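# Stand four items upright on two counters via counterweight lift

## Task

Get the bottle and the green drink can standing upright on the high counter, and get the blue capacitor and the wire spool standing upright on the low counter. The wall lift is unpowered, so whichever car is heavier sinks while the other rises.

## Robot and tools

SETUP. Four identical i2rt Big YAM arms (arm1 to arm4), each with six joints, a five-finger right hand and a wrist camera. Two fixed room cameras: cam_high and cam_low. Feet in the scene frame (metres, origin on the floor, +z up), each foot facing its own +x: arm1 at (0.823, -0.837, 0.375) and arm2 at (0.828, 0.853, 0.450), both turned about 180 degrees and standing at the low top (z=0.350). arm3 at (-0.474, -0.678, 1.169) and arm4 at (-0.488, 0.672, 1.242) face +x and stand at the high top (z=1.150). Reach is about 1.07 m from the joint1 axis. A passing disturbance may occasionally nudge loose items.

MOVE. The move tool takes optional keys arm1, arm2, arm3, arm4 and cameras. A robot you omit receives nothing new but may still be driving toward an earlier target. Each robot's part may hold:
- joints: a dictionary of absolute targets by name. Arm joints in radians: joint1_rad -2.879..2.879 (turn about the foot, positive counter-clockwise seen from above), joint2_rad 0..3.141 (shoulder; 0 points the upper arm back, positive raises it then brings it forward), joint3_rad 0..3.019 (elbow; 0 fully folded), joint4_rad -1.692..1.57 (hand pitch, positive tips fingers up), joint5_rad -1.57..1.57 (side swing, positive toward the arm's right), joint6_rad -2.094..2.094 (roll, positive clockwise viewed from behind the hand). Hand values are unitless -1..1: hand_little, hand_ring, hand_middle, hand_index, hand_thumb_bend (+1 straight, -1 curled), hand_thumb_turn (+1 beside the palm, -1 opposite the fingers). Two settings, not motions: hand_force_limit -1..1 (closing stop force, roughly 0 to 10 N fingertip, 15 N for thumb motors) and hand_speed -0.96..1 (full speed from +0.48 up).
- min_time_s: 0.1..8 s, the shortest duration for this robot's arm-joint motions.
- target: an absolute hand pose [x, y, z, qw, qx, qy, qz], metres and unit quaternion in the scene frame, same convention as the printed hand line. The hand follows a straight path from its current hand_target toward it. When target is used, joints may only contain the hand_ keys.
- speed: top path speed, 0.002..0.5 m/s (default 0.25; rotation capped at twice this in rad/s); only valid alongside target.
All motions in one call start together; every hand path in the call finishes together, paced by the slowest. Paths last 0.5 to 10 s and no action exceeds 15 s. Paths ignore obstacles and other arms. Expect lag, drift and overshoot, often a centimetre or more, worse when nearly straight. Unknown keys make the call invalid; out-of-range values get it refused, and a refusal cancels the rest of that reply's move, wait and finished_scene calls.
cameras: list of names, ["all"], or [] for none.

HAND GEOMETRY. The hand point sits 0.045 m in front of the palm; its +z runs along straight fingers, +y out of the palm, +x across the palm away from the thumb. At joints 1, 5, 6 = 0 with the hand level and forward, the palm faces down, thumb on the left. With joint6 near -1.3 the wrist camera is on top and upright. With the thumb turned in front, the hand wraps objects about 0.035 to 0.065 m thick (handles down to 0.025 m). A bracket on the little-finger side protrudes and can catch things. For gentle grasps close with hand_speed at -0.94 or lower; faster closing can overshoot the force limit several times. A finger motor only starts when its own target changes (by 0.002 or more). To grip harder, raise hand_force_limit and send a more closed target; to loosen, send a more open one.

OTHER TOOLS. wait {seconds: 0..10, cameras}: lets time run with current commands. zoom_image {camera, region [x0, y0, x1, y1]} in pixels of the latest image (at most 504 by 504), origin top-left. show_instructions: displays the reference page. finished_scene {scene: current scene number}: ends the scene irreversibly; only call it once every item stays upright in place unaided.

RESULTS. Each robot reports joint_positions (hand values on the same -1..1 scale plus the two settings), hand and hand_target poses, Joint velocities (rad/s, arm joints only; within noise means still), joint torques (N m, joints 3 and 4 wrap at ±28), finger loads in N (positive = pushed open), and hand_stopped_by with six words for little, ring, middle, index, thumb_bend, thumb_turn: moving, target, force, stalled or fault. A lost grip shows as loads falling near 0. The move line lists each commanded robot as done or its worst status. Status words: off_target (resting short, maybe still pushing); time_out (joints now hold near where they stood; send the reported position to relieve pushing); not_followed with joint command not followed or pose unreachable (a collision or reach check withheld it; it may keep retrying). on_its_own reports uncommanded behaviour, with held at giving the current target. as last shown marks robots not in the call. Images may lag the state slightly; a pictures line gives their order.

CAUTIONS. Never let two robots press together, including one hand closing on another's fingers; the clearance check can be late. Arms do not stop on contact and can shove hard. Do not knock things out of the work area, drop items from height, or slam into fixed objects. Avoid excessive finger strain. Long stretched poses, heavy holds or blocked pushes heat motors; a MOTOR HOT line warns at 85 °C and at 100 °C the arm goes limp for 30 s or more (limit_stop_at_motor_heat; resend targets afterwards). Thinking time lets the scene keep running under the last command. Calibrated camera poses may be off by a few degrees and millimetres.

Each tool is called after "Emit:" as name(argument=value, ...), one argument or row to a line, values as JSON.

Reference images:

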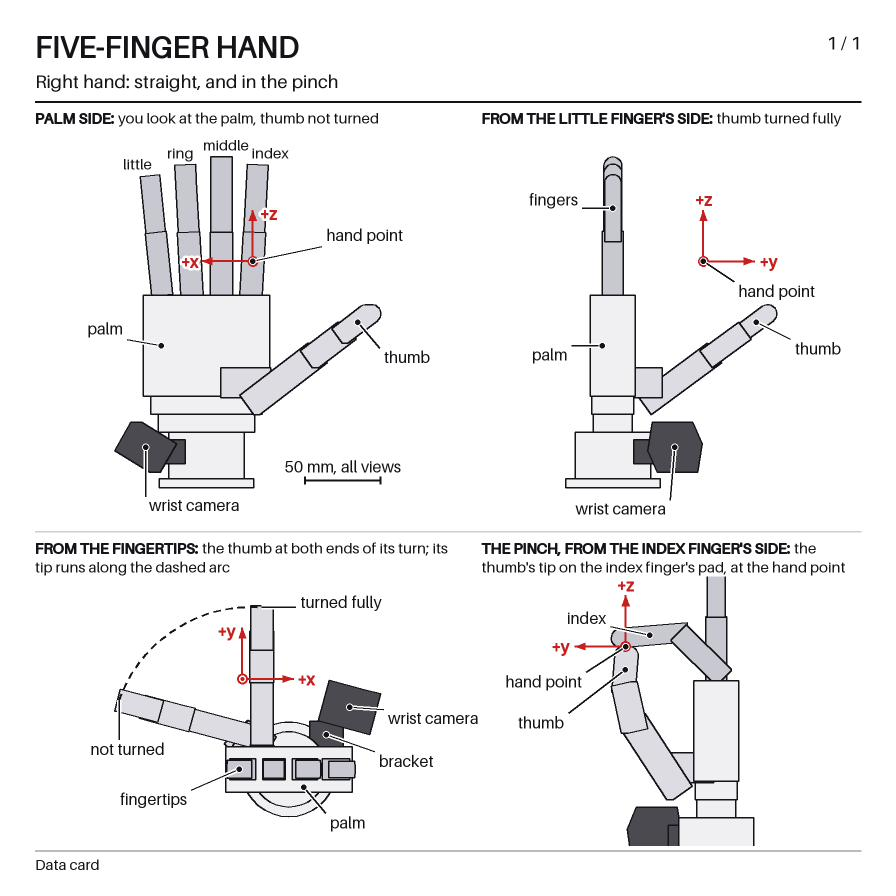

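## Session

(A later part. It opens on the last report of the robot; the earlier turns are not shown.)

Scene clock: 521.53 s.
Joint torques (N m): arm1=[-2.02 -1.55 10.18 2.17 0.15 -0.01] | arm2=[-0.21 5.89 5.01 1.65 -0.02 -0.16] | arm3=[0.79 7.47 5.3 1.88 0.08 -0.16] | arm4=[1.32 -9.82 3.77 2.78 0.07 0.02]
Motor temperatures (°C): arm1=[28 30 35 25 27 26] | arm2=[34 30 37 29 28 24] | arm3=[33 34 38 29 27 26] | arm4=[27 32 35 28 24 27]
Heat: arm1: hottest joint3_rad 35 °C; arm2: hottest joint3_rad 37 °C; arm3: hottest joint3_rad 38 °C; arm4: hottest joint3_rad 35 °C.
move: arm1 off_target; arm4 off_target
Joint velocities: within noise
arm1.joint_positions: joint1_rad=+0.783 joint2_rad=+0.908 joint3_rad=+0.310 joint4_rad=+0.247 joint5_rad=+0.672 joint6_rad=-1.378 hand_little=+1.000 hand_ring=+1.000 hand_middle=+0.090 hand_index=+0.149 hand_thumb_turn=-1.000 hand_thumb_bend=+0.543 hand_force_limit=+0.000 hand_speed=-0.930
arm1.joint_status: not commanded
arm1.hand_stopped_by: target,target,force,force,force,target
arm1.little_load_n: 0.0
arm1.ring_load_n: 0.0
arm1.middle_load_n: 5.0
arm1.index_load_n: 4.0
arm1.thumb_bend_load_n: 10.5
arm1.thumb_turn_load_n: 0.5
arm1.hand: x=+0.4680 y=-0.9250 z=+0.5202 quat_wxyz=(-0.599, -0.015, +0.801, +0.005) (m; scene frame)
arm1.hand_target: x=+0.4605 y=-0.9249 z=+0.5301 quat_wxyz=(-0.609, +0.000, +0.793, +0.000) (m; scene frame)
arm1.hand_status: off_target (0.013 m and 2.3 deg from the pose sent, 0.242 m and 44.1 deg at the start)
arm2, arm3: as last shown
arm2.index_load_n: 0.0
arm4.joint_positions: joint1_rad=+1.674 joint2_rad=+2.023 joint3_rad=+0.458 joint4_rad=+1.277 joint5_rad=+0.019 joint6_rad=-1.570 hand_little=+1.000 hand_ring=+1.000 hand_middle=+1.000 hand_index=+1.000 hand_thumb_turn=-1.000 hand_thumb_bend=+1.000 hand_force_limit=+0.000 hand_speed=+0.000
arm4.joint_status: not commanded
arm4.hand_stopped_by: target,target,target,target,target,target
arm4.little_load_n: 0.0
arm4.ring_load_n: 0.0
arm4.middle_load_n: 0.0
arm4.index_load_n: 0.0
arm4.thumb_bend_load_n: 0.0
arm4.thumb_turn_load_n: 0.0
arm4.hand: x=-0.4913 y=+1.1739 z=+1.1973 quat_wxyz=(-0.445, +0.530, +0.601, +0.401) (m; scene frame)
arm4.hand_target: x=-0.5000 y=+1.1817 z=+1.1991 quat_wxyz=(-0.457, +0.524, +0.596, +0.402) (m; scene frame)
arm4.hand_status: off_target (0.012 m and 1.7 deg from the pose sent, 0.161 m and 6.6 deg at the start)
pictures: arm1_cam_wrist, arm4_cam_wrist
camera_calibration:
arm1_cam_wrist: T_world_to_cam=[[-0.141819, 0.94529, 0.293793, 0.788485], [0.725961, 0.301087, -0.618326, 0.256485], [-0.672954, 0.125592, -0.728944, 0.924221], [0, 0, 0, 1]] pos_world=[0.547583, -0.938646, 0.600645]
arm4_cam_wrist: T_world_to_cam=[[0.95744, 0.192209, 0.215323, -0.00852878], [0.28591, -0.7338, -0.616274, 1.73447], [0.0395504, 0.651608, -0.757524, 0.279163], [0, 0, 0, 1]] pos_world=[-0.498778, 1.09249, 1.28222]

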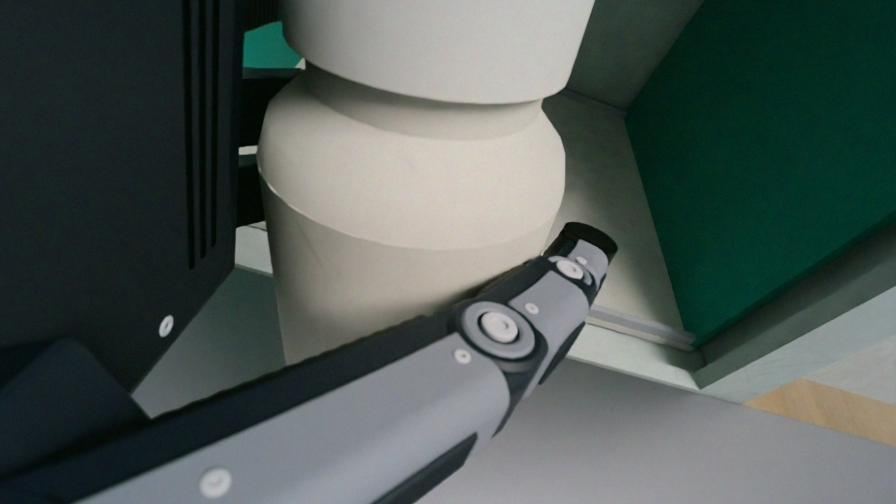

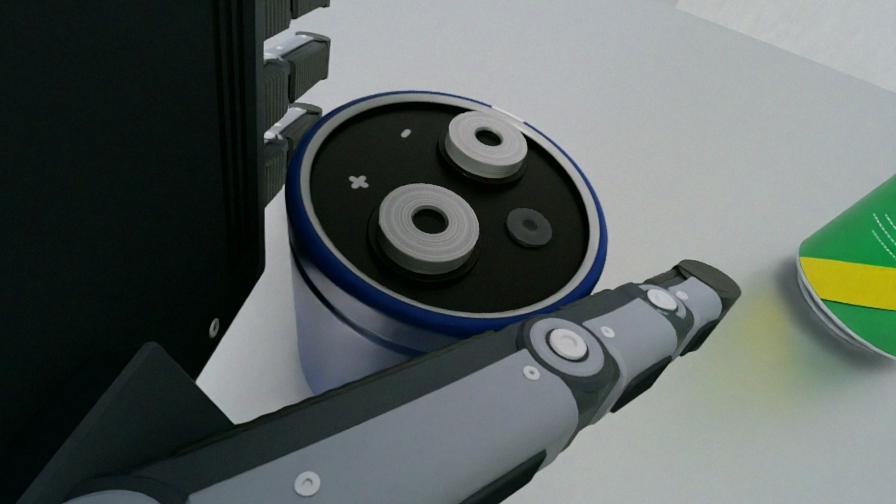

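Emit:
move(
  arm4={"target": [-0.500, 1.179, 1.1945, -0.457, 0.52417, 0.59557, 0.40221], "speed": 0.05},
  arm1={"target": [0.36, -0.925, 0.515, 0.60876, 0, -0.79336, 0], "speed": 0.12},
)

Emit:
move(
  arm1={"target": [0.262, -0.925, 0.50, 0.60876, 0, -0.79336, 0], "speed": 0.12},
  arm4={"joints": {"hand_index": -1.0, "hand_middle": -1.0, "hand_thumb_bend": -1.0, "hand_force_limit": 0.6, "hand_speed": -0.92}},
  cameras=["arm1_cam_wrist", "arm4_cam_wrist", "cam_low"],
)

Scene clock: 571.93 s.
Joint torques (N m): arm1=[-2.14 -5.42 11.78 2.26 0.07 -0.26] | arm2=[-0.26 5.89 5.04 1.7 -0.01 -0.16] | arm3=[0.32 7.24 5.41 1.91 0.07 -0.15] | arm4=[1.32 -9.64 3.23 2.73 0.05 0.02]
Motor temperatures (°C): arm1=[28 28 36 25 27 26] | arm2=[33 30 36 29 28 24] | arm3=[32 34 37 29 27 26] | arm4=[27 33 33 28 24 27]
Heat: arm1: hottest joint3_rad 36 °C; arm2: hottest joint3_rad 36 °C; arm3: hottest joint3_rad 37 °C; arm4: hottest joint2_rad 33 °C.
move: arm1 off_target; arm4 off_target
Joint velocities: within noise
arm1.joint_positions: joint1_rad=+0.580 joint2_rad=+1.252 joint3_rad=+0.437 joint4_rad=+0.473 joint5_rad=+0.479 joint6_rad=-1.425 hand_little=+1.000 hand_ring=+1.000 hand_middle=+0.090 hand_index=+0.149 hand_thumb_turn=-1.000 hand_thumb_bend=+0.543 hand_force_limit=+0.000 hand_speed=-0.930
arm1.joint_status: not commanded
arm1.hand_stopped_by: target,target,force,force,force,target
arm1.little_load_n: 0.0
arm1.ring_load_n: 0.0
arm1.middle_load_n: 5.0
arm1.index_load_n: 4.5
arm1.thumb_bend_load_n: 10.0
arm1.thumb_turn_load_n: 0.5
arm1.hand: x=+0.3823 y=-0.9220 z=+0.4910 quat_wxyz=(-0.587, -0.008, +0.810, +0.002) (m; scene frame)
arm1.hand_target: x=+0.3621 y=-0.9245 z=+0.5155 quat_wxyz=(-0.609, +0.000, +0.793, +0.000) (m; scene frame)
arm1.hand_status: off_target (0.033 m and 3.3 deg from the pose sent, 0.108 m and 2.3 deg at the start)
arm2, arm3: as last shown
arm3.ring_load_n: 0.5
arm3.thumb_bend_load_n: -0.5
arm4.joint_positions: joint1_rad=+1.674 joint2_rad=+2.042 joint3_rad=+0.458 joint4_rad=+1.300 joint5_rad=+0.020 joint6_rad=-1.570 hand_little=+1.000 hand_ring=+1.000 hand_middle=+1.000 hand_index=+1.000 hand_thumb_turn=-1.000 hand_thumb_bend=+1.000 hand_force_limit=+0.000 hand_speed=+0.000
arm4.joint_status: not commanded
arm4.hand_stopped_by: target,target,target,target,target,target
arm4.little_load_n: 0.0
arm4.ring_load_n: 0.0
arm4.middle_load_n: 0.0
arm4.index_load_n: 0.0
arm4.thumb_bend_load_n: 0.0
arm4.thumb_turn_load_n: 0.0
arm4.hand: x=-0.4913 y=+1.1729 z=+1.1941 quat_wxyz=(-0.446, +0.529, +0.600, +0.402) (m; scene frame)
arm4.hand_target: x=-0.5000 y=+1.1788 z=+1.1947 quat_wxyz=(-0.457, +0.524, +0.596, +0.402) (m; scene frame)
arm4.hand_status: off_target (0.011 m and 1.5 deg from the pose sent, 0.010 m and 1.7 deg at the start)
pictures: none

Scene clock: 579.90 s.
Joint torques (N m): arm1=[-1.9 -9.29 11.36 2.32 0.04 -0.26] | arm2=[-0.15 5.89 5.04 1.73 -0.02 -0.15] | arm3=[0.15 7.47 5.37 1.91 0.08 -0.17] | arm4=[1.08 -9.76 3.25 2.61 -0.07 -0.03]
Motor temperatures (°C): arm1=[28 28 37 25 27 26] | arm2=[33 30 36 29 28 24] | arm3=[32 34 37 29 27 26] | arm4=[27 33 32 28 24 27]
Heat: arm1: hottest joint3_rad 37 °C; arm2: hottest joint3_rad 36 °C; arm3: hottest joint3_rad 37 °C; arm4: hottest joint2_rad 33 °C.
move: arm1 moving; arm4 off_target
Joint velocities: within noise
arm1.joint_positions: joint1_rad=+0.464 joint2_rad=+1.521 joint3_rad=+0.655 joint4_rad=+0.540 joint5_rad=+0.368 joint6_rad=-1.459 hand_little=+1.000 hand_ring=+1.000 hand_middle=+0.090 hand_index=+0.149 hand_thumb_turn=-1.000 hand_thumb_bend=+0.543 hand_force_limit=+0.000 hand_speed=-0.930
arm1.joint_status: not commanded
arm1.hand_stopped_by: target,target,force,force,force,target
arm1.little_load_n: 0.0
arm1.ring_load_n: 0.0
arm1.middle_load_n: 5.0
arm1.index_load_n: 4.0
arm1.thumb_bend_load_n: 10.0
arm1.thumb_turn_load_n: 0.0
arm1.hand: x=+0.2851 y=-0.9254 z=+0.4781 quat_wxyz=(-0.586, -0.005, +0.810, -0.001) (m; scene frame)
arm1.hand_target: x=+0.2638 y=-0.9246 z=+0.5006 quat_wxyz=(-0.609, +0.000, +0.793, +0.000) (m; scene frame)
arm1.hand_status: moving (0.032 m and 3.2 deg from the pose sent, 0.121 m and 3.3 deg at the start)
arm2.joint_positions: joint1_rad=-1.588 joint2_rad=+0.594 joint3_rad=+1.974 joint4_rad=-1.290 joint5_rad=+0.000 joint6_rad=-1.390 hand_little=+1.000 hand_ring=+1.000 hand_middle=+1.000 hand_index=+1.000 hand_thumb_turn=+1.000 hand_thumb_bend=+1.000 hand_force_limit=+0.000 hand_speed=-0.800
arm2.joint_status: not commanded
arm2.hand_stopped_by: target,target,target,target,target,target
arm2.little_load_n: 0.0
arm2.ring_load_n: 0.0
arm2.middle_load_n: 0.0
arm2.index_load_n: 0.0
arm2.thumb_bend_load_n: 0.0
arm2.thumb_turn_load_n: 0.0
arm2.hand: x=+0.8750 y=+0.9562 z=+1.2052 quat_wxyz=(+0.575, -0.510, -0.450, -0.455) (m; scene frame)
arm2.hand_target: x=+0.8767 y=+0.9497 z=+1.2117 quat_wxyz=(+0.573, -0.507, -0.447, -0.463) (m; scene frame)
arm2.hand_status: not commanded
arm3.joint_positions: joint1_rad=+1.373 joint2_rad=+0.592 joint3_rad=+1.982 joint4_rad=-1.288 joint5_rad=+0.000 joint6_rad=-1.391 hand_little=+1.000 hand_ring=+1.000 hand_middle=+1.000 hand_index=+1.000 hand_thumb_turn=+1.000 hand_thumb_bend=+1.000 hand_force_limit=+0.000 hand_speed=-0.800
arm3.joint_status: not commanded
arm3.hand_stopped_by: target,target,target,target,target,target
arm3.little_load_n: 0.0
arm3.ring_load_n: 0.0
arm3.middle_load_n: 0.0
arm3.index_load_n: 0.0
arm3.thumb_bend_load_n: 0.0
arm3.thumb_turn_load_n: 0.0
arm3.hand: x=-0.4043 y=-0.6074 z=+1.9295 quat_wxyz=(-0.519, +0.555, +0.374, +0.532) (m; scene frame)
arm3.hand_target: x=-0.4046 y=-0.6086 z=+1.9324 quat_wxyz=(-0.518, +0.552, +0.379, +0.532) (m; scene frame)
arm3.hand_status: not commanded
arm4.joint_positions: joint1_rad=+1.674 joint2_rad=+2.043 joint3_rad=+0.458 joint4_rad=+1.305 joint5_rad=+0.024 joint6_rad=-1.566 hand_little=+1.000 hand_ring=+1.000 hand_middle=+0.134 hand_index=+0.315 hand_thumb_turn=-1.000 hand_thumb_bend=+0.670 hand_force_limit=+0.600 hand_speed=-0.920
arm4.joint_status: hand_middle off_target (ended at +0.134, target -1.000); hand_index off_target (ended at +0.315, target -1.000); hand_thumb_bend off_target (ended at +0.670, target -1.000); the others done
arm4.hand_stopped_by: target,target,force,force,force,target
arm4.little_load_n: 0.0
arm4.ring_load_n: 0.0
arm4.middle_load_n: 8.0
arm4.index_load_n: 6.0
arm4.thumb_bend_load_n: 18.5
arm4.thumb_turn_load_n: -1.5
arm4.hand: x=-0.4907 y=+1.1735 z=+1.1950 quat_wxyz=(-0.447, +0.530, +0.596, +0.404) (m; scene frame)
arm4.hand_target: x=-0.4999 y=+1.1788 z=+1.1947 quat_wxyz=(-0.457, +0.524, +0.596, +0.402) (m; scene frame)
arm4.hand_status: not commanded
pictures: arm1_cam_wrist, arm4_cam_wrist, cam_low
camera_calibration:
arm1_cam_wrist: T_world_to_cam=[[-0.142271, 0.952484, 0.269319, 0.793849], [0.747216, 0.281795, -0.601881, 0.331585], [-0.649174, 0.115609, -0.751803, 0.765472], [0, 0, 0, 1]] pos_world=[0.362101, -0.938063, 0.56126]
arm4_cam_wrist: T_world_to_cam=[[0.959391, 0.184911, 0.213018, 0.0037054], [0.279212, -0.729931, -0.623892, 1.73391], [0.040124, 0.658034, -0.751919, 0.263779], [0, 0, 0, 1]] pos_world=[-0.498267, 1.09138, 1.27932]

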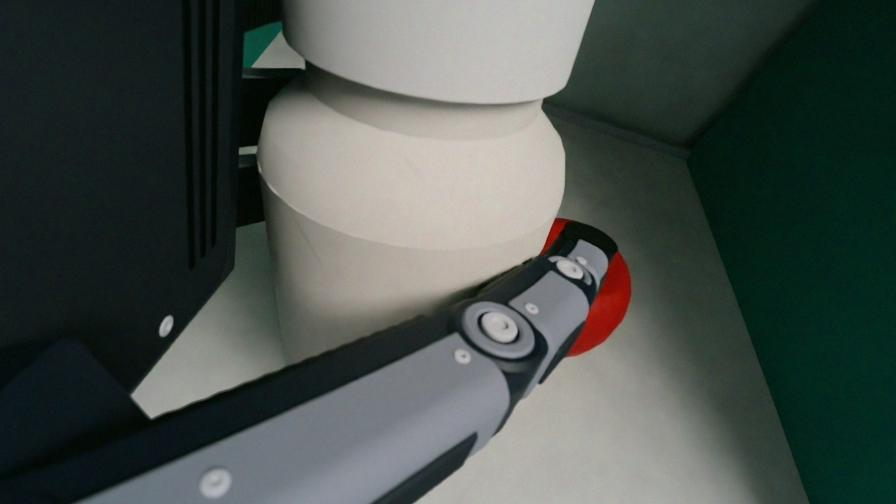

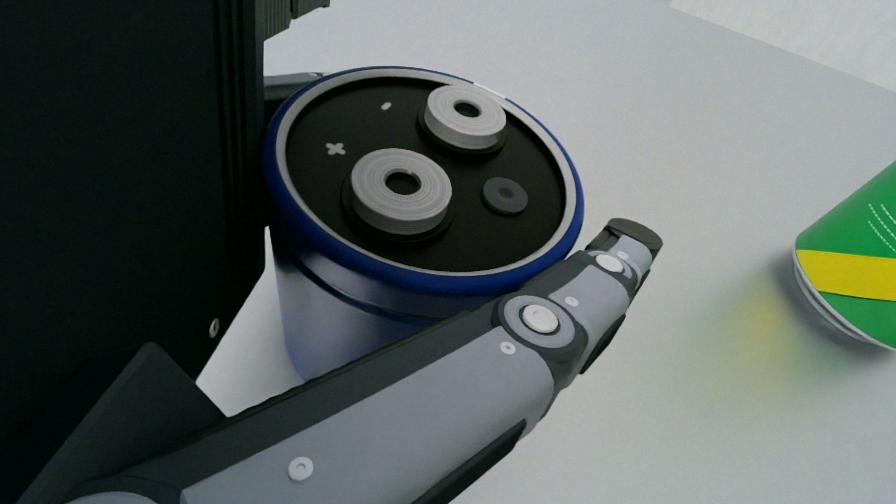

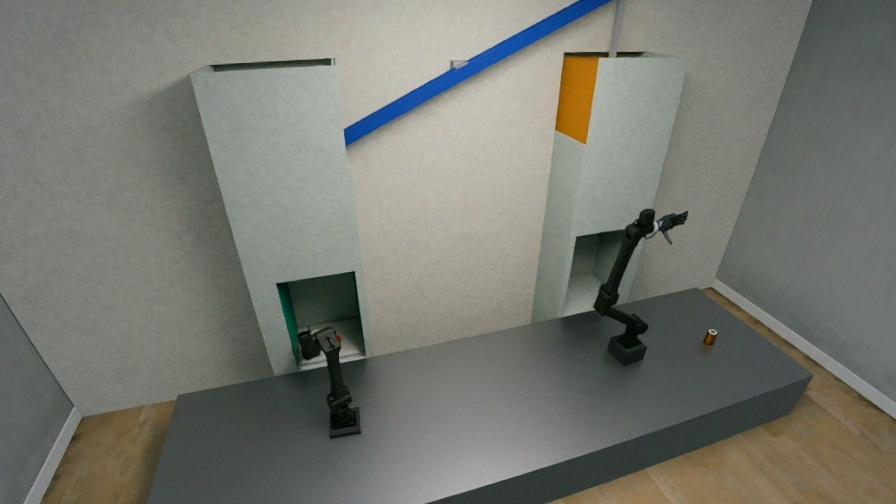

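Emit:
move(
  arm1={"target": [0.249, -0.925, 0.442, 0.60876, 0, -0.79336, 0], "speed": 0.06},
  arm4={"target": [-0.500, 1.175, 1.30, -0.457, 0.52417, 0.59557, 0.40221], "speed": 0.06},
  cameras=["arm1_cam_wrist", "arm4_cam_wrist"],
)

Scene clock: 593.80 s.
Joint torques (N m): arm1=[-1.9 -10.64 9.61 2.33 0.02 -0.26] | arm2=[-0.26 5.83 5.05 1.65 -0.01 -0.15] | arm3=[0.32 7.59 5.27 1.81 0.08 -0.17] | arm4=[1.44 -11.46 5.68 2.11 0 -0.11]
Motor temperatures (°C): arm1=[28 29 39 25 27 26] | arm2=[33 30 36 29 28 24] | arm3=[32 34 37 29 27 26] | arm4=[27 33 32 28 24 27]
Heat: arm1: hottest joint3_rad 39 °C; arm2: hottest joint3_rad 36 °C; arm3: hottest joint3_rad 37 °C; arm4: hottest joint2_rad 33 °C.
move: arm1 off_target; arm4 off_target
Joint velocities: within noise
arm1.joint_positions: joint1_rad=+0.452 joint2_rad=+1.703 joint3_rad=+0.662 joint4_rad=+0.722 joint5_rad=+0.355 joint6_rad=-1.463 hand_little=+1.000 hand_ring=+1.000 hand_middle=+0.090 hand_index=+0.149 hand_thumb_turn=-1.000 hand_thumb_bend=+0.543 hand_force_limit=+0.000 hand_speed=-0.930
arm1.joint_status: not commanded
arm1.hand_stopped_by: target,target,force,force,force,target
arm1.little_load_n: 0.0
arm1.ring_load_n: 0.0
arm1.middle_load_n: 5.0
arm1.index_load_n: 4.5
arm1.thumb_bend_load_n: 10.0
arm1.thumb_turn_load_n: 0.0
arm1.hand: x=+0.2707 y=-0.9266 z=+0.4250 quat_wxyz=(-0.588, -0.004, +0.809, -0.002) (m; scene frame)
arm1.hand_target: x=+0.2505 y=-0.9245 z=+0.4424 quat_wxyz=(-0.609, +0.000, +0.794, +0.000) (m; scene frame)
arm1.hand_status: off_target (0.028 m and 3.0 deg from the pose sent, 0.051 m and 3.2 deg at the start)
arm2, arm3: as last shown
arm4.joint_positions: joint1_rad=+1.675 joint2_rad=+1.621 joint3_rad=+0.428 joint4_rad=+0.900 joint5_rad=+0.022 joint6_rad=-1.559 hand_little=+1.000 hand_ring=+1.000 hand_middle=+0.134 hand_index=+0.315 hand_thumb_turn=-1.000 hand_thumb_bend=+0.670 hand_force_limit=+0.600 hand_speed=-0.920
arm4.joint_status: not commanded
arm4.hand_stopped_by: target,target,force,force,force,target
arm4.little_load_n: 0.0
arm4.ring_load_n: 0.0
arm4.middle_load_n: 8.5
arm4.index_load_n: 4.5
arm4.thumb_bend_load_n: 15.5
arm4.thumb_turn_load_n: 0.0
arm4.hand: x=-0.4921 y=+1.1721 z=+1.2864 quat_wxyz=(-0.445, +0.534, +0.599, +0.398) (m; scene frame)
arm4.hand_target: x=-0.4999 y=+1.1750 z=+1.2998 quat_wxyz=(-0.457, +0.524, +0.595, +0.402) (m; scene frame)
arm4.hand_status: off_target (0.016 m and 1.9 deg from the pose sent, 0.105 m and 1.3 deg at the start)
pictures: arm1_cam_wrist, arm4_cam_wrist
camera_calibration:
arm1_cam_wrist: T_world_to_cam=[[-0.141464, 0.953104, 0.267547, 0.808202], [0.744316, 0.280592, -0.606021, 0.312114], [-0.652672, 0.11341, -0.749104, 0.714109], [0, 0, 0, 1]] pos_world=[0.348098, -0.938864, 0.507857]
arm4_cam_wrist: T_world_to_cam=[[0.960232, 0.188976, 0.205528, -0.00886639], [0.276921, -0.738519, -0.61474, 1.78747], [0.0356153, 0.647208, -0.761481, 0.35623], [0, 0, 0, 1]] pos_world=[-0.49916, 1.0912, 1.37191]

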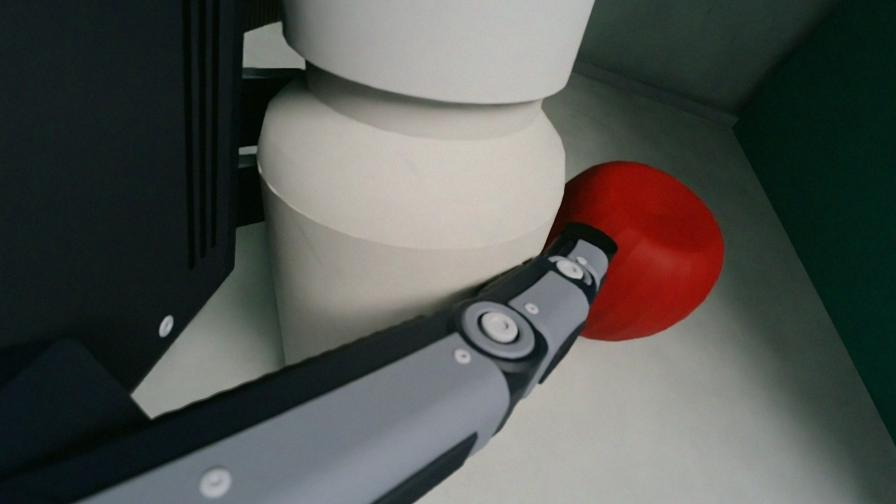

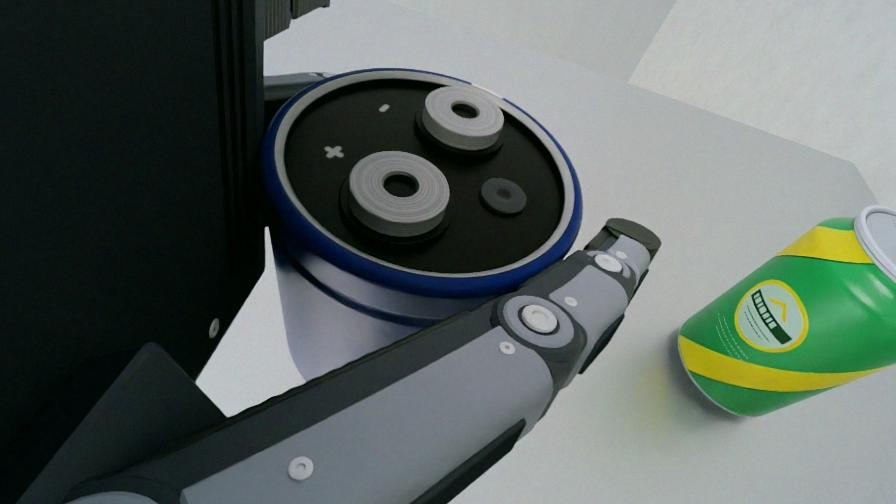

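Emit:
move(
  arm1={"target": [0.249, -0.925, 0.432, 0.60876, 0, -0.79336, 0], "speed": 0.04},
  arm4={"target": [-0.46, 1.05, 1.38, -0.457, 0.52417, 0.59557, 0.40221], "speed": 0.1},
  cameras=["arm1_cam_wrist", "arm4_cam_wrist"],
)

Scene clock: 603.60 s.
Joint torques (N m): arm1=[-1.9 -10.81 9.18 2.35 0.03 -0.26] | arm2=[-0.26 5.89 5.01 1.68 0 -0.16] | arm3=[0.73 7.71 5.38 1.83 0.09 -0.18] | arm4=[-1.14 -2.84 10.39 2.29 -0.11 -0.37]
Motor temperatures (°C): arm1=[28 29 39 25 27 26] | arm2=[33 30 36 29 28 24] | arm3=[32 34 37 29 27 26] | arm4=[27 33 32 28 24 27]
Heat: arm1: hottest joint3_rad 39 °C; arm2: hottest joint3_rad 36 °C; arm3: hottest joint3_rad 37 °C; arm4: hottest joint2_rad 33 °C.
move: arm1 off_target; arm4 off_target
Joint velocities: within noise
arm1.joint_positions: joint1_rad=+0.452 joint2_rad=+1.732 joint3_rad=+0.662 joint4_rad=+0.754 joint5_rad=+0.355 joint6_rad=-1.463 hand_little=+1.000 hand_ring=+1.000 hand_middle=+0.090 hand_index=+0.149 hand_thumb_turn=-1.000 hand_thumb_bend=+0.543 hand_force_limit=+0.000 hand_speed=-0.930
arm1.joint_status: not commanded
arm1.hand_stopped_by: target,target,force,force,force,target
arm1.little_load_n: 0.0
arm1.ring_load_n: 0.0
arm1.middle_load_n: 5.0
arm1.index_load_n: 4.0
arm1.thumb_bend_load_n: 10.5
arm1.thumb_turn_load_n: 0.5
arm1.hand: x=+0.2697 y=-0.9271 z=+0.4167 quat_wxyz=(-0.589, -0.004, +0.808, -0.002) (m; scene frame)
arm1.hand_target: x=+0.2504 y=-0.9246 z=+0.4324 quat_wxyz=(-0.608, +0.000, +0.794, +0.000) (m; scene frame)
arm1.hand_status: off_target (0.026 m and 2.8 deg from the pose sent, 0.023 m and 3.0 deg at the start)
arm2, arm3: as last shown
arm4.joint_positions: joint1_rad=+1.597 joint2_rad=+0.807 joint3_rad=+0.197 joint4_rad=+0.316 joint5_rad=-0.080 joint6_rad=-1.563 hand_little=+1.000 hand_ring=+1.000 hand_middle=+0.134 hand_index=+0.315 hand_thumb_turn=-1.000 hand_thumb_bend=+0.670 hand_force_limit=+0.600 hand_speed=-0.920
arm4.joint_status: not commanded
arm4.hand_stopped_by: target,target,force,force,force,target
arm4.little_load_n: 0.5
arm4.ring_load_n: 0.0
arm4.middle_load_n: 8.0
arm4.index_load_n: 4.5
arm4.thumb_bend_load_n: 15.0
arm4.thumb_turn_load_n: 0.0
arm4.hand: x=-0.4660 y=+1.0472 z=+1.3665 quat_wxyz=(-0.456, +0.534, +0.599, +0.385) (m; scene frame)
arm4.hand_target: x=-0.4601 y=+1.0500 z=+1.3798 quat_wxyz=(-0.457, +0.524, +0.595, +0.402) (m; scene frame)
arm4.hand_status: off_target (0.015 m and 2.3 deg from the pose sent, 0.157 m and 1.9 deg at the start)
pictures: arm1_cam_wrist, arm4_cam_wrist
camera_calibration:
arm1_cam_wrist: T_world_to_cam=[[-0.140687, 0.953401, 0.266898, 0.811174], [0.742624, 0.279904, -0.60841, 0.308834], [-0.654765, 0.112609, -0.747397, 0.706396], [0, 0, 0, 1]] pos_world=[0.347297, -0.939365, 0.499355]
arm4_cam_wrist: T_world_to_cam=[[0.961153, 0.209299, 0.179941, -0.012724], [0.276003, -0.735189, -0.619128, 1.73927], [0.00270799, 0.644741, -0.764396, 0.488331], [0, 0, 0, 1]] pos_world=[-0.469138, 0.96651, 1.4524]

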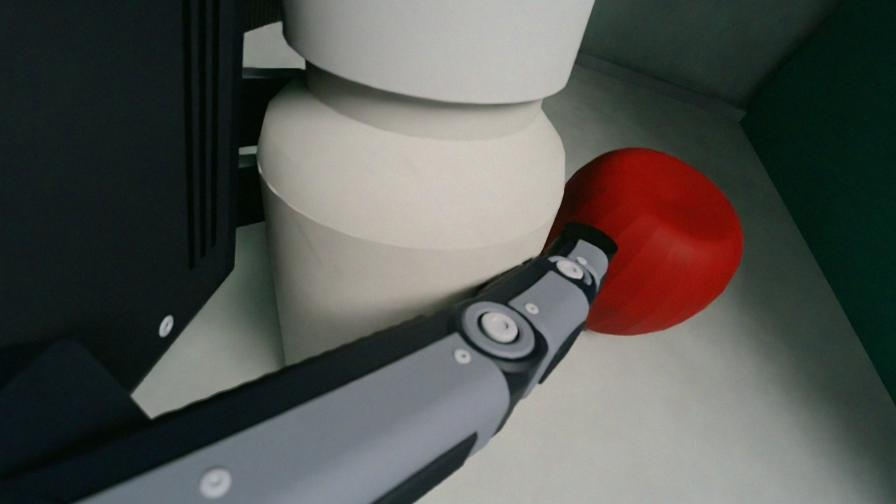

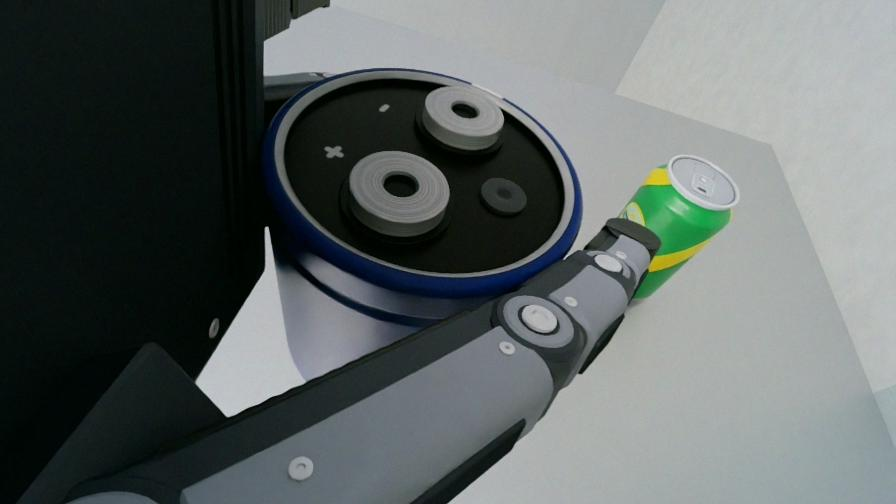

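Emit:
move(
  arm1={"target": [0.249, -0.925, 0.420, 0.60876, 0, -0.79336, 0], "speed": 0.03},
  cameras=["arm1_cam_wrist"],
)

Scene clock: 610.93 s.
Joint torques (N m): arm1=[-1.96 -11.11 8.69 2.35 0.02 -0.26] | arm2=[-0.21 5.89 5.01 1.69 -0.01 -0.15] | arm3=[0.38 7.3 5.33 1.92 0.07 -0.18] | arm4=[-1.03 -2.9 10.47 2.15 -0.06 -0.37]
Motor temperatures (°C): arm1=[28 29 39 25 27 26] | arm2=[33 30 36 29 28 24] | arm3=[32 34 37 29 27 26] | arm4=[27 33 33 28 24 27]
Heat: arm1: hottest joint3_rad 39 °C; arm2: hottest joint3_rad 36 °C; arm3: hottest joint3_rad 37 °C; arm4: hottest joint2_rad 33 °C.
move: arm1 off_target
Joint velocities: within noise
arm1.joint_positions: joint1_rad=+0.451 joint2_rad=+1.769 joint3_rad=+0.662 joint4_rad=+0.792 joint5_rad=+0.355 joint6_rad=-1.463 hand_little=+1.000 hand_ring=+1.000 hand_middle=+0.090 hand_index=+0.149 hand_thumb_turn=-1.000 hand_thumb_bend=+0.543 hand_force_limit=+0.000 hand_speed=-0.930
arm1.joint_status: not commanded
arm1.hand_stopped_by: target,target,force,force,force,target
arm1.little_load_n: 0.0
arm1.ring_load_n: 0.0
arm1.middle_load_n: 5.0
arm1.index_load_n: 4.5
arm1.thumb_bend_load_n: 10.0
arm1.thumb_turn_load_n: 0.0
arm1.hand: x=+0.2690 y=-0.9273 z=+0.4053 quat_wxyz=(-0.590, -0.004, +0.808, -0.003) (m; scene frame)
arm1.hand_target: x=+0.2503 y=-0.9246 z=+0.4203 quat_wxyz=(-0.608, +0.000, +0.794, +0.000) (m; scene frame)
arm1.hand_status: off_target (0.025 m and 2.8 deg from the pose sent, 0.021 m and 2.8 deg at the start)
arm2, arm3, arm4: as last shown
arm4.joint_positions: joint1_rad=+1.597 joint2_rad=+0.807 joint3_rad=+0.197 joint4_rad=+0.315 joint5_rad=-0.080 joint6_rad=-1.563 hand_little=+1.000 hand_ring=+1.000 hand_middle=+0.134 hand_index=+0.315 hand_thumb_turn=-1.000 hand_thumb_bend=+0.670 hand_force_limit=+0.600 hand_speed=-0.920
arm4.little_load_n: -0.5
arm4.thumb_bend_load_n: 15.5
arm4.hand: x=-0.4660 y=+1.0472 z=+1.3664 quat_wxyz=(-0.456, +0.534, +0.599, +0.385) (m; scene frame)
pictures: arm1_cam_wrist
camera_calibration:
arm1_cam_wrist: T_world_to_cam=[[-0.140468, 0.953522, 0.266579, 0.814503], [0.742222, 0.27961, -0.609036, 0.302643], [-0.655267, 0.11231, -0.747001, 0.697139], [0, 0, 0, 1]] pos_world=[0.346596, -0.939565, 0.487955]

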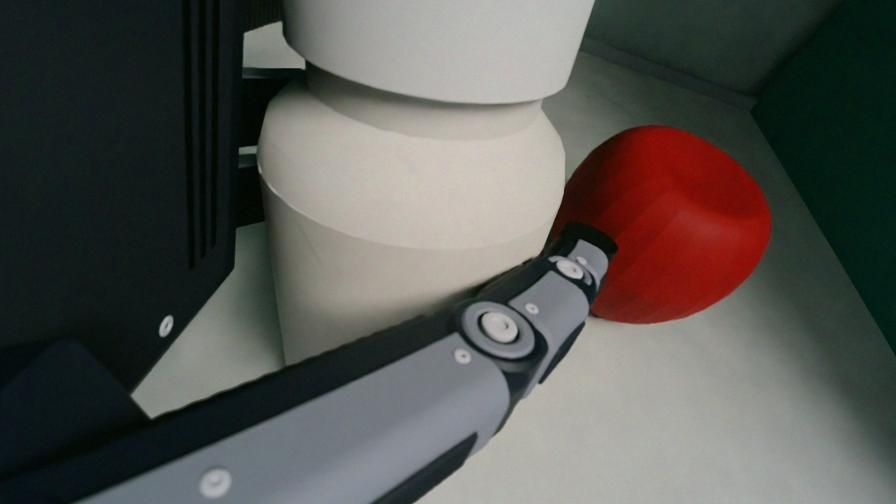

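Emit:
move(
  arm1={"target": [0.249, -0.925, 0.411, 0.60876, 0, -0.79336, 0], "speed": 0.03},
  cameras=["arm1_cam_wrist"],
)

Scene clock: 617.33 s.
Joint torques (N m): arm1=[-1.9 -10.4 8.53 2.22 0 -0.21] | arm2=[-0.21 5.83 5.03 1.74 -0.01 -0.15] | arm3=[0.62 7.59 5.44 1.7 0.07 -0.17] | arm4=[-1.44 -2.96 10.45 2.17 -0.09 -0.36]
Motor temperatures (°C): arm1=[28 29 38 25 27 26] | arm2=[33 30 36 29 28 24] | arm3=[32 34 37 29 27 26] | arm4=[27 33 33 28 24 27]
Heat: arm1: hottest joint3_rad 38 °C; arm2: hottest joint3_rad 36 °C; arm3: hottest joint3_rad 37 °C; arm4: hottest joint2_rad 33 °C.
move: arm1 off_target
Joint velocities: within noise
arm1.joint_positions: joint1_rad=+0.451 joint2_rad=+1.787 joint3_rad=+0.662 joint4_rad=+0.825 joint5_rad=+0.355 joint6_rad=-1.468 hand_little=+1.000 hand_ring=+1.000 hand_middle=+0.090 hand_index=+0.149 hand_thumb_turn=-1.000 hand_thumb_bend=+0.543 hand_force_limit=+0.000 hand_speed=-0.930
arm1.joint_status: not commanded
arm1.hand_stopped_by: target,target,force,force,force,target
arm1.little_load_n: 0.0
arm1.ring_load_n: 0.0
arm1.middle_load_n: 5.0
arm1.index_load_n: 3.0
arm1.thumb_bend_load_n: 10.5
arm1.thumb_turn_load_n: -0.5
arm1.hand: x=+0.2672 y=-0.9276 z=+0.4028 quat_wxyz=(-0.595, -0.004, +0.804, -0.003) (m; scene frame)
arm1.hand_target: x=+0.2500 y=-0.9246 z=+0.4112 quat_wxyz=(-0.609, +0.000, +0.794, +0.000) (m; scene frame)
arm1.hand_status: off_target (0.020 m and 2.1 deg from the pose sent, 0.021 m and 2.7 deg at the start)
arm2, arm3, arm4: as last shown
arm4.little_load_n: 0.0
arm4.middle_load_n: 8.5
arm4.thumb_bend_load_n: 15.0
pictures: arm1_cam_wrist
camera_calibration:
arm1_cam_wrist: T_world_to_cam=[[-0.137965, 0.953415, 0.268263, 0.813787], [0.733874, 0.280297, -0.618759, 0.309195], [-0.665127, 0.111504, -0.738358, 0.692536], [0, 0, 0, 1]] pos_world=[0.345989, -0.939764, 0.484347]

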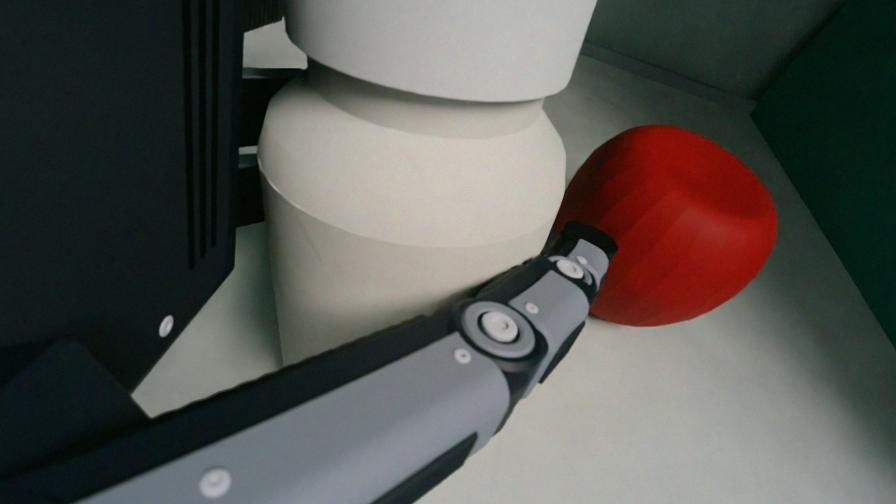

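Emit:
move(
  arm1={"joints": {"hand_index": 1.0, "hand_middle": 1.0, "hand_thumb_bend": 1.0, "hand_speed": -0.6}},
)

Emit:
move(
  arm1={"target": [0.36, -0.923, 0.415, 0.60876, 0, -0.79336, 0], "speed": 0.1},
  cameras=["arm1_cam_wrist", "cam_low"],
)

Scene clock: 681.37 s.
Joint torques (N m): arm1=[-1.79 -10.52 8.09 2.1 -0.01 -0.17] | arm2=[-0.15 5.77 5.01 1.66 0 -0.16] | arm3=[0.44 7.41 5.41 1.91 0.08 -0.16] | arm4=[-1.2 -2.9 10.41 2.15 -0.1 -0.37]
Motor temperatures (°C): arm1=[28 29 37 25 27 26] | arm2=[33 30 36 29 28 24] | arm3=[32 34 37 29 27 26] | arm4=[27 32 36 28 24 27]
Heat: arm1: hottest joint3_rad 37 °C; arm2: hottest joint3_rad 36 °C; arm3: hottest joint3_rad 37 °C; arm4: hottest joint3_rad 36 °C.
move: arm1 done
Joint velocities: within noise
arm1.joint_positions: joint1_rad=+0.450 joint2_rad=+1.788 joint3_rad=+0.668 joint4_rad=+0.827 joint5_rad=+0.355 joint6_rad=-1.470 hand_little=+1.000 hand_ring=+1.000 hand_middle=+1.000 hand_index=+1.000 hand_thumb_turn=-1.000 hand_thumb_bend=+1.000 hand_force_limit=+0.000 hand_speed=-0.600
arm1.joint_status: all done
arm1.hand_stopped_by: target,target,target,target,target,target
arm1.little_load_n: 0.0
arm1.ring_load_n: 0.0
arm1.middle_load_n: 0.0
arm1.index_load_n: 0.0
arm1.thumb_bend_load_n: 0.0
arm1.thumb_turn_load_n: 0.0
arm1.hand: x=+0.2645 y=-0.9279 z=+0.4054 quat_wxyz=(-0.598, -0.004, +0.801, -0.003) (m; scene frame)
arm1.hand_target: x=+0.2500 y=-0.9247 z=+0.4112 quat_wxyz=(-0.609, +0.000, +0.794, +0.000) (m; scene frame)
arm1.hand_status: not commanded
arm2, arm3, arm4: as last shown
pictures: none

Scene clock: 683.07 s.
Joint torques (N m): arm1=[0.79 -9.82 3.77 2.02 0.14 0.08] | arm2=[-0.26 6.01 5.01 1.66 0 -0.16] | arm3=[0.5 7.24 5.27 1.89 0.08 -0.16] | arm4=[-1.49 -3.08 10.43 2.11 -0.09 -0.38]
Motor temperatures (°C): arm1=[28 29 37 25 27 26] | arm2=[33 30 36 28 28 24] | arm3=[32 34 37 29 27 26] | arm4=[27 32 36 28 24 27]
Heat: arm1: hottest joint3_rad 37 °C; arm2: hottest joint3_rad 36 °C; arm3: hottest joint3_rad 37 °C; arm4: hottest joint3_rad 36 °C.
move: arm1 done
Joint velocities: within noise
arm1.joint_positions: joint1_rad=+0.538 joint2_rad=+1.651 joint3_rad=+0.425 joint4_rad=+0.931 joint5_rad=+0.465 joint6_rad=-1.460 hand_little=+1.000 hand_ring=+1.000 hand_middle=+1.000 hand_index=+1.000 hand_thumb_turn=-1.000 hand_thumb_bend=+1.000 hand_force_limit=+0.000 hand_speed=-0.600
arm1.joint_status: not commanded
arm1.hand_stopped_by: target,target,target,target,target,target
arm1.little_load_n: 0.5
arm1.ring_load_n: 0.0
arm1.middle_load_n: 0.0
arm1.index_load_n: 0.0
arm1.thumb_bend_load_n: 0.0
arm1.thumb_turn_load_n: 0.0
arm1.hand: x=+0.3573 y=-0.9163 z=+0.4109 quat_wxyz=(-0.602, -0.002, +0.798, +0.011) (m; scene frame)
arm1.hand_target: x=+0.3599 y=-0.9229 z=+0.4149 quat_wxyz=(-0.609, +0.000, +0.793, +0.000) (m; scene frame)
arm1.hand_status: done (0.008 m and 1.6 deg from the pose sent, 0.096 m and 1.6 deg at the start)
arm2, arm3, arm4: as last shown
arm2.index_load_n: -0.5
arm4.thumb_bend_load_n: 15.5
arm4.thumb_turn_load_n: 0.5
pictures: arm1_cam_wrist, cam_low
camera_calibration:
arm1_cam_wrist: T_world_to_cam=[[-0.11371, 0.950552, 0.289001, 0.793429], [0.727972, 0.277672, -0.626861, 0.247903], [-0.676111, 0.139104, -0.723549, 0.780237], [0, 0, 0, 1]] pos_world=[0.437282, -0.931565, 0.490639]

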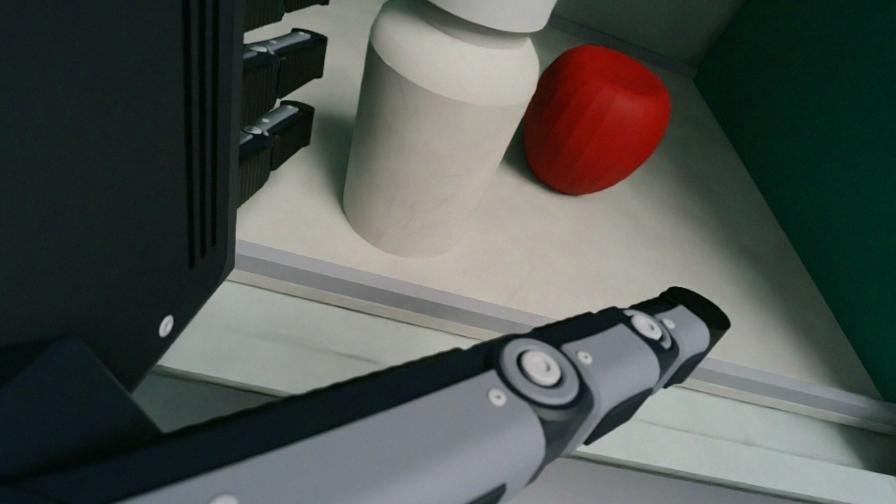

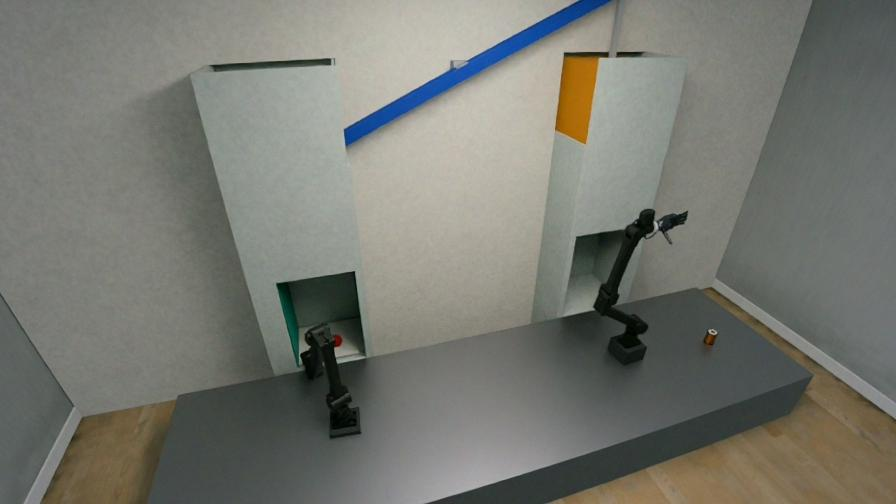

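Emit:
move(
  arm1={"target": [0.47, -0.915, 0.46, 0.60876, 0, -0.79336, 0], "speed": 0.2},
)

Emit:
move(
  arm1={"target": [0.42, -0.85, 0.53, -0.2706, 0.65328, 0.65328, -0.2706], "speed": 0.25},
  arm4={"target": [-0.18, 0.88, 1.34, 0, 0.79336, 0, 0.60876], "speed": 0.2},
  cameras=["arm1_cam_wrist", "arm4_cam_wrist", "cam_low", "cam_high"],
)

Scene clock: 744.07 s.
Joint torques (N m): arm1=[0.67 -4.13 6.06 1.05 0.19 0.06] | arm2=[-0.21 5.77 5.03 1.69 -0.01 -0.17] | arm3=[0.32 7.36 5.31 1.81 0.08 -0.16] | arm4=[-0.85 -2.96 10.43 2.07 -0.07 -0.37]
Motor temperatures (°C): arm1=[28 29 33 25 27 26] | arm2=[33 30 36 28 28 24] | arm3=[32 34 36 29 27 26] | arm4=[27 31 37 28 24 27]
Heat: arm1: hottest joint3_rad 33 °C; arm2: hottest joint3_rad 36 °C; arm3: hottest joint3_rad 36 °C; arm4: hottest joint3_rad 37 °C.
move: arm1 done
Joint velocities: within noise
arm1.joint_positions: joint1_rad=+0.741 joint2_rad=+1.169 joint3_rad=+0.195 joint4_rad=+0.663 joint5_rad=+0.659 joint6_rad=-1.390 hand_little=+1.000 hand_ring=+1.000 hand_middle=+1.000 hand_index=+1.000 hand_thumb_turn=-1.000 hand_thumb_bend=+1.000 hand_force_limit=+0.000 hand_speed=-0.600
arm1.joint_status: not commanded
arm1.hand_stopped_by: target,target,target,target,target,target
arm1.little_load_n: 0.0
arm1.ring_load_n: 0.0
arm1.middle_load_n: 0.0
arm1.index_load_n: 0.0
arm1.thumb_bend_load_n: 0.0
arm1.thumb_turn_load_n: 0.0
arm1.hand: x=+0.4670 y=-0.9105 z=+0.4607 quat_wxyz=(-0.610, +0.001, +0.793, +0.007) (m; scene frame)
arm1.hand_target: x=+0.4699 y=-0.9150 z=+0.4600 quat_wxyz=(-0.609, +0.000, +0.793, +0.000) (m; scene frame)
arm1.hand_status: done (0.005 m and 0.8 deg from the pose sent, 0.123 m and 1.6 deg at the start)
arm2, arm3, arm4: as last shown
arm2.index_load_n: 0.0
arm4.thumb_turn_load_n: 0.0
pictures: none

Scene clock: 749.17 s.
Joint torques (N m): arm1=[-1.9 -3.66 13.89 0.84 -0.13 0.1] | arm2=[-0.15 5.77 5.03 1.7 0 -0.17] | arm3=[0.5 7.12 5.29 1.85 0.08 -0.16] | arm4=[-0.97 -5.07 11.92 1.21 0.64 -0.13]
Motor temperatures (°C): arm1=[28 29 34 25 27 26] | arm2=[33 30 36 28 28 24] | arm3=[32 34 36 29 27 26] | arm4=[27 31 38 28 25 27]
Heat: arm1: hottest joint3_rad 34 °C; arm2: hottest joint3_rad 36 °C; arm3: hottest joint3_rad 36 °C; arm4: hottest joint3_rad 38 °C.
move: arm1 off_target; arm4 off_target
Joint velocities: within noise
arm1.joint_positions: joint1_rad=+0.033 joint2_rad=+1.002 joint3_rad=+0.709 joint4_rad=-0.505 joint5_rad=-0.034 joint6_rad=-0.053 hand_little=+1.000 hand_ring=+1.000 hand_middle=+1.000 hand_index=+1.000 hand_thumb_turn=-1.000 hand_thumb_bend=+1.000 hand_force_limit=+0.000 hand_speed=-0.600
arm1.joint_status: not commanded
arm1.hand_stopped_by: target,target,target,target,target,target
arm1.little_load_n: 0.0
arm1.ring_load_n: 0.0
arm1.middle_load_n: 0.0
arm1.index_load_n: 0.0
arm1.thumb_bend_load_n: -0.5
arm1.thumb_turn_load_n: 0.0
arm1.hand: x=+0.4364 y=-0.8552 z=+0.5107 quat_wxyz=(-0.262, +0.648, +0.665, -0.262) (m; scene frame)
arm1.hand_target: x=+0.4210 y=-0.8500 z=+0.5300 quat_wxyz=(-0.271, +0.653, +0.653, -0.271) (m; scene frame)
arm1.hand_status: off_target (0.026 m and 2.0 deg from the pose sent, 0.103 m and 94.1 deg at the start)
arm2.joint_positions: joint1_rad=-1.588 joint2_rad=+0.594 joint3_rad=+1.974 joint4_rad=-1.290 joint5_rad=+0.000 joint6_rad=-1.390 hand_little=+1.000 hand_ring=+1.000 hand_middle=+1.000 hand_index=+1.000 hand_thumb_turn=+1.000 hand_thumb_bend=+1.000 hand_force_limit=+0.000 hand_speed=-0.800
arm2.joint_status: not commanded
arm2.hand_stopped_by: target,target,target,target,target,target
arm2.little_load_n: 0.0
arm2.ring_load_n: 0.0
arm2.middle_load_n: -0.5
arm2.index_load_n: 0.0
arm2.thumb_bend_load_n: 0.0
arm2.thumb_turn_load_n: 0.0
arm2.hand: x=+0.8750 y=+0.9562 z=+1.2052 quat_wxyz=(+0.575, -0.510, -0.450, -0.455) (m; scene frame)
arm2.hand_target: x=+0.8767 y=+0.9497 z=+1.2117 quat_wxyz=(+0.573, -0.507, -0.447, -0.463) (m; scene frame)
arm2.hand_status: not commanded
arm3.joint_positions: joint1_rad=+1.373 joint2_rad=+0.592 joint3_rad=+1.982 joint4_rad=-1.288 joint5_rad=+0.000 joint6_rad=-1.391 hand_little=+1.000 hand_ring=+1.000 hand_middle=+1.000 hand_index=+1.000 hand_thumb_turn=+1.000 hand_thumb_bend=+1.000 hand_force_limit=+0.000 hand_speed=-0.800
arm3.joint_status: not commanded
arm3.hand_stopped_by: target,target,target,target,target,target
arm3.little_load_n: 0.0
arm3.ring_load_n: 0.0
arm3.middle_load_n: 0.0
arm3.index_load_n: 0.0
arm3.thumb_bend_load_n: 0.0
arm3.thumb_turn_load_n: 0.0
arm3.hand: x=-0.4043 y=-0.6074 z=+1.9295 quat_wxyz=(-0.519, +0.555, +0.374, +0.532) (m; scene frame)
arm3.hand_target: x=-0.4046 y=-0.6086 z=+1.9324 quat_wxyz=(-0.518, +0.552, +0.379, +0.532) (m; scene frame)
arm3.hand_status: not commanded
arm4.joint_positions: joint1_rad=+1.108 joint2_rad=+1.319 joint3_rad=+0.372 joint4_rad=+0.335 joint5_rad=+1.049 joint6_rad=-1.068 hand_little=+1.000 hand_ring=+1.000 hand_middle=+0.134 hand_index=+0.315 hand_thumb_turn=-1.000 hand_thumb_bend=+0.670 hand_force_limit=+0.600 hand_speed=-0.920
arm4.joint_status: not commanded
arm4.hand_stopped_by: target,target,force,force,force,target
arm4.little_load_n: 0.0
arm4.ring_load_n: 0.0
arm4.middle_load_n: 8.5
arm4.index_load_n: 4.5
arm4.thumb_bend_load_n: 15.0
arm4.thumb_turn_load_n: 0.0
arm4.hand: x=-0.1938 y=+0.8636 z=+1.3235 quat_wxyz=(+0.009, +0.800, +0.021, +0.600) (m; scene frame)
arm4.hand_target: x=-0.1811 y=+0.8790 z=+1.3404 quat_wxyz=(+0.000, +0.793, +0.000, +0.609) (m; scene frame)
arm4.hand_status: off_target (0.027 m and 2.9 deg from the pose sent, 0.332 m and 97.7 deg at the start)
pictures: arm1_cam_wrist, arm4_cam_wrist, cam_high, cam_low
camera_calibration:
arm1_cam_wrist: T_world_to_cam=[[0.655535, 0.31421, -0.686691, 0.3339], [0.576227, -0.795863, 0.185919, -1.03092], [-0.488094, -0.517566, -0.702773, 0.243242], [0, 0, 0, 1]] pos_world=[0.493887, -0.799494, 0.591898]
arm4_cam_wrist: T_world_to_cam=[[0.0996066, -0.964629, 0.244068, 0.533823], [-0.756286, -0.232794, -0.611424, 0.858385], [0.646615, -0.123683, -0.752723, 1.34602], [0, 0, 0, 1]] pos_world=[-0.274347, 0.881249, 1.40773]

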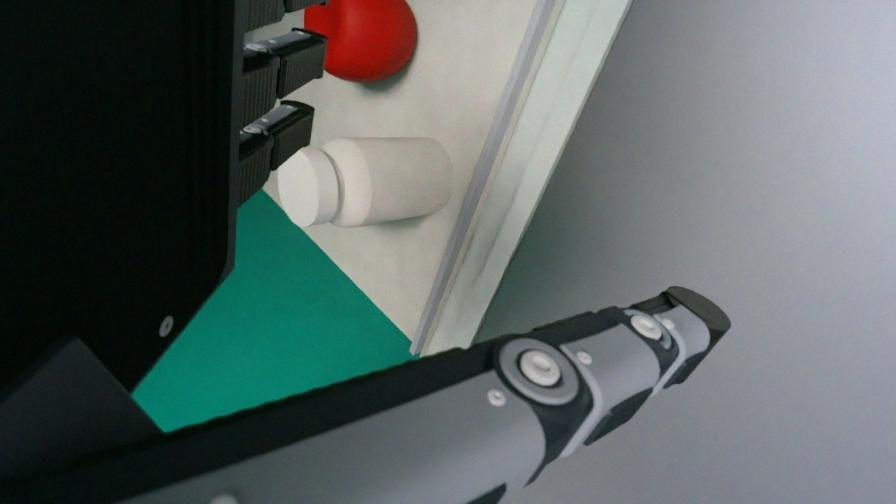

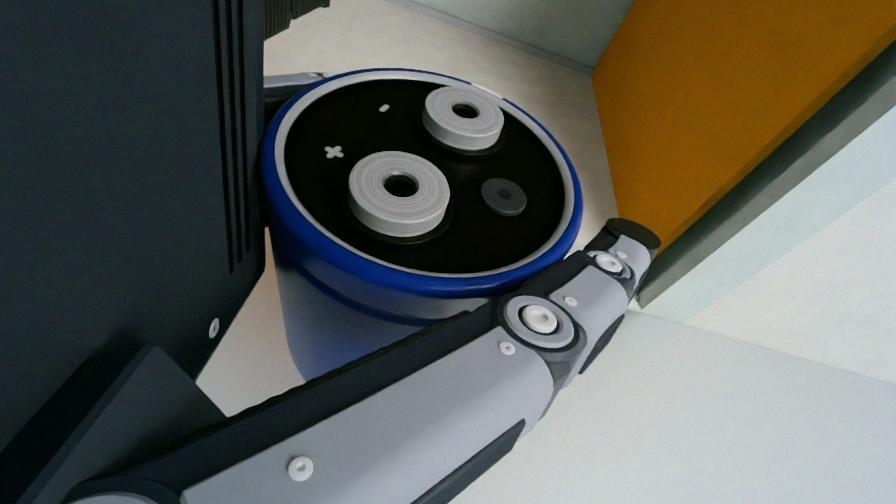

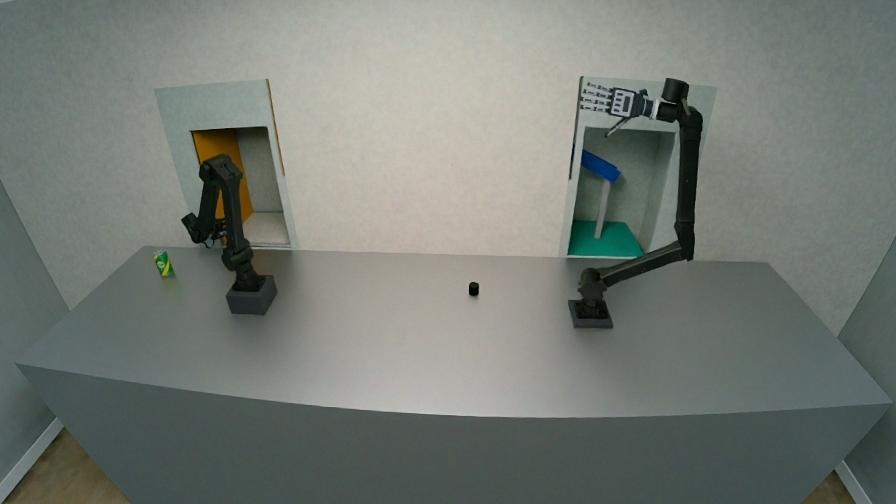

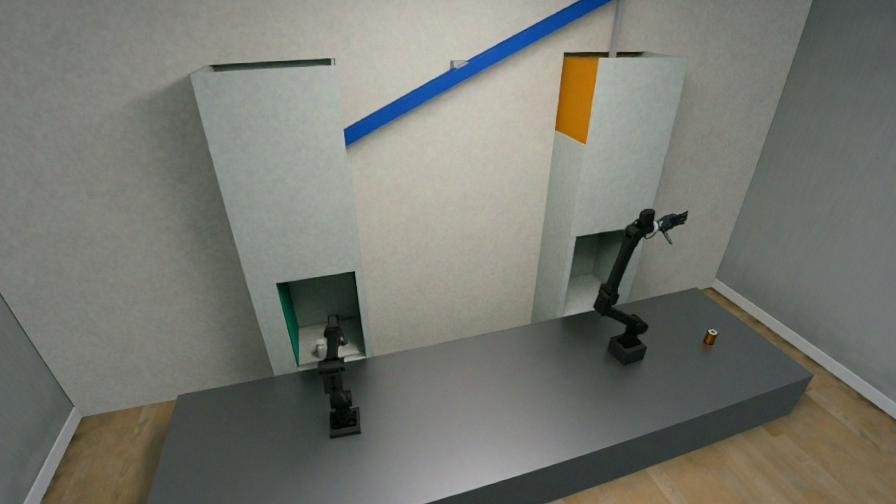

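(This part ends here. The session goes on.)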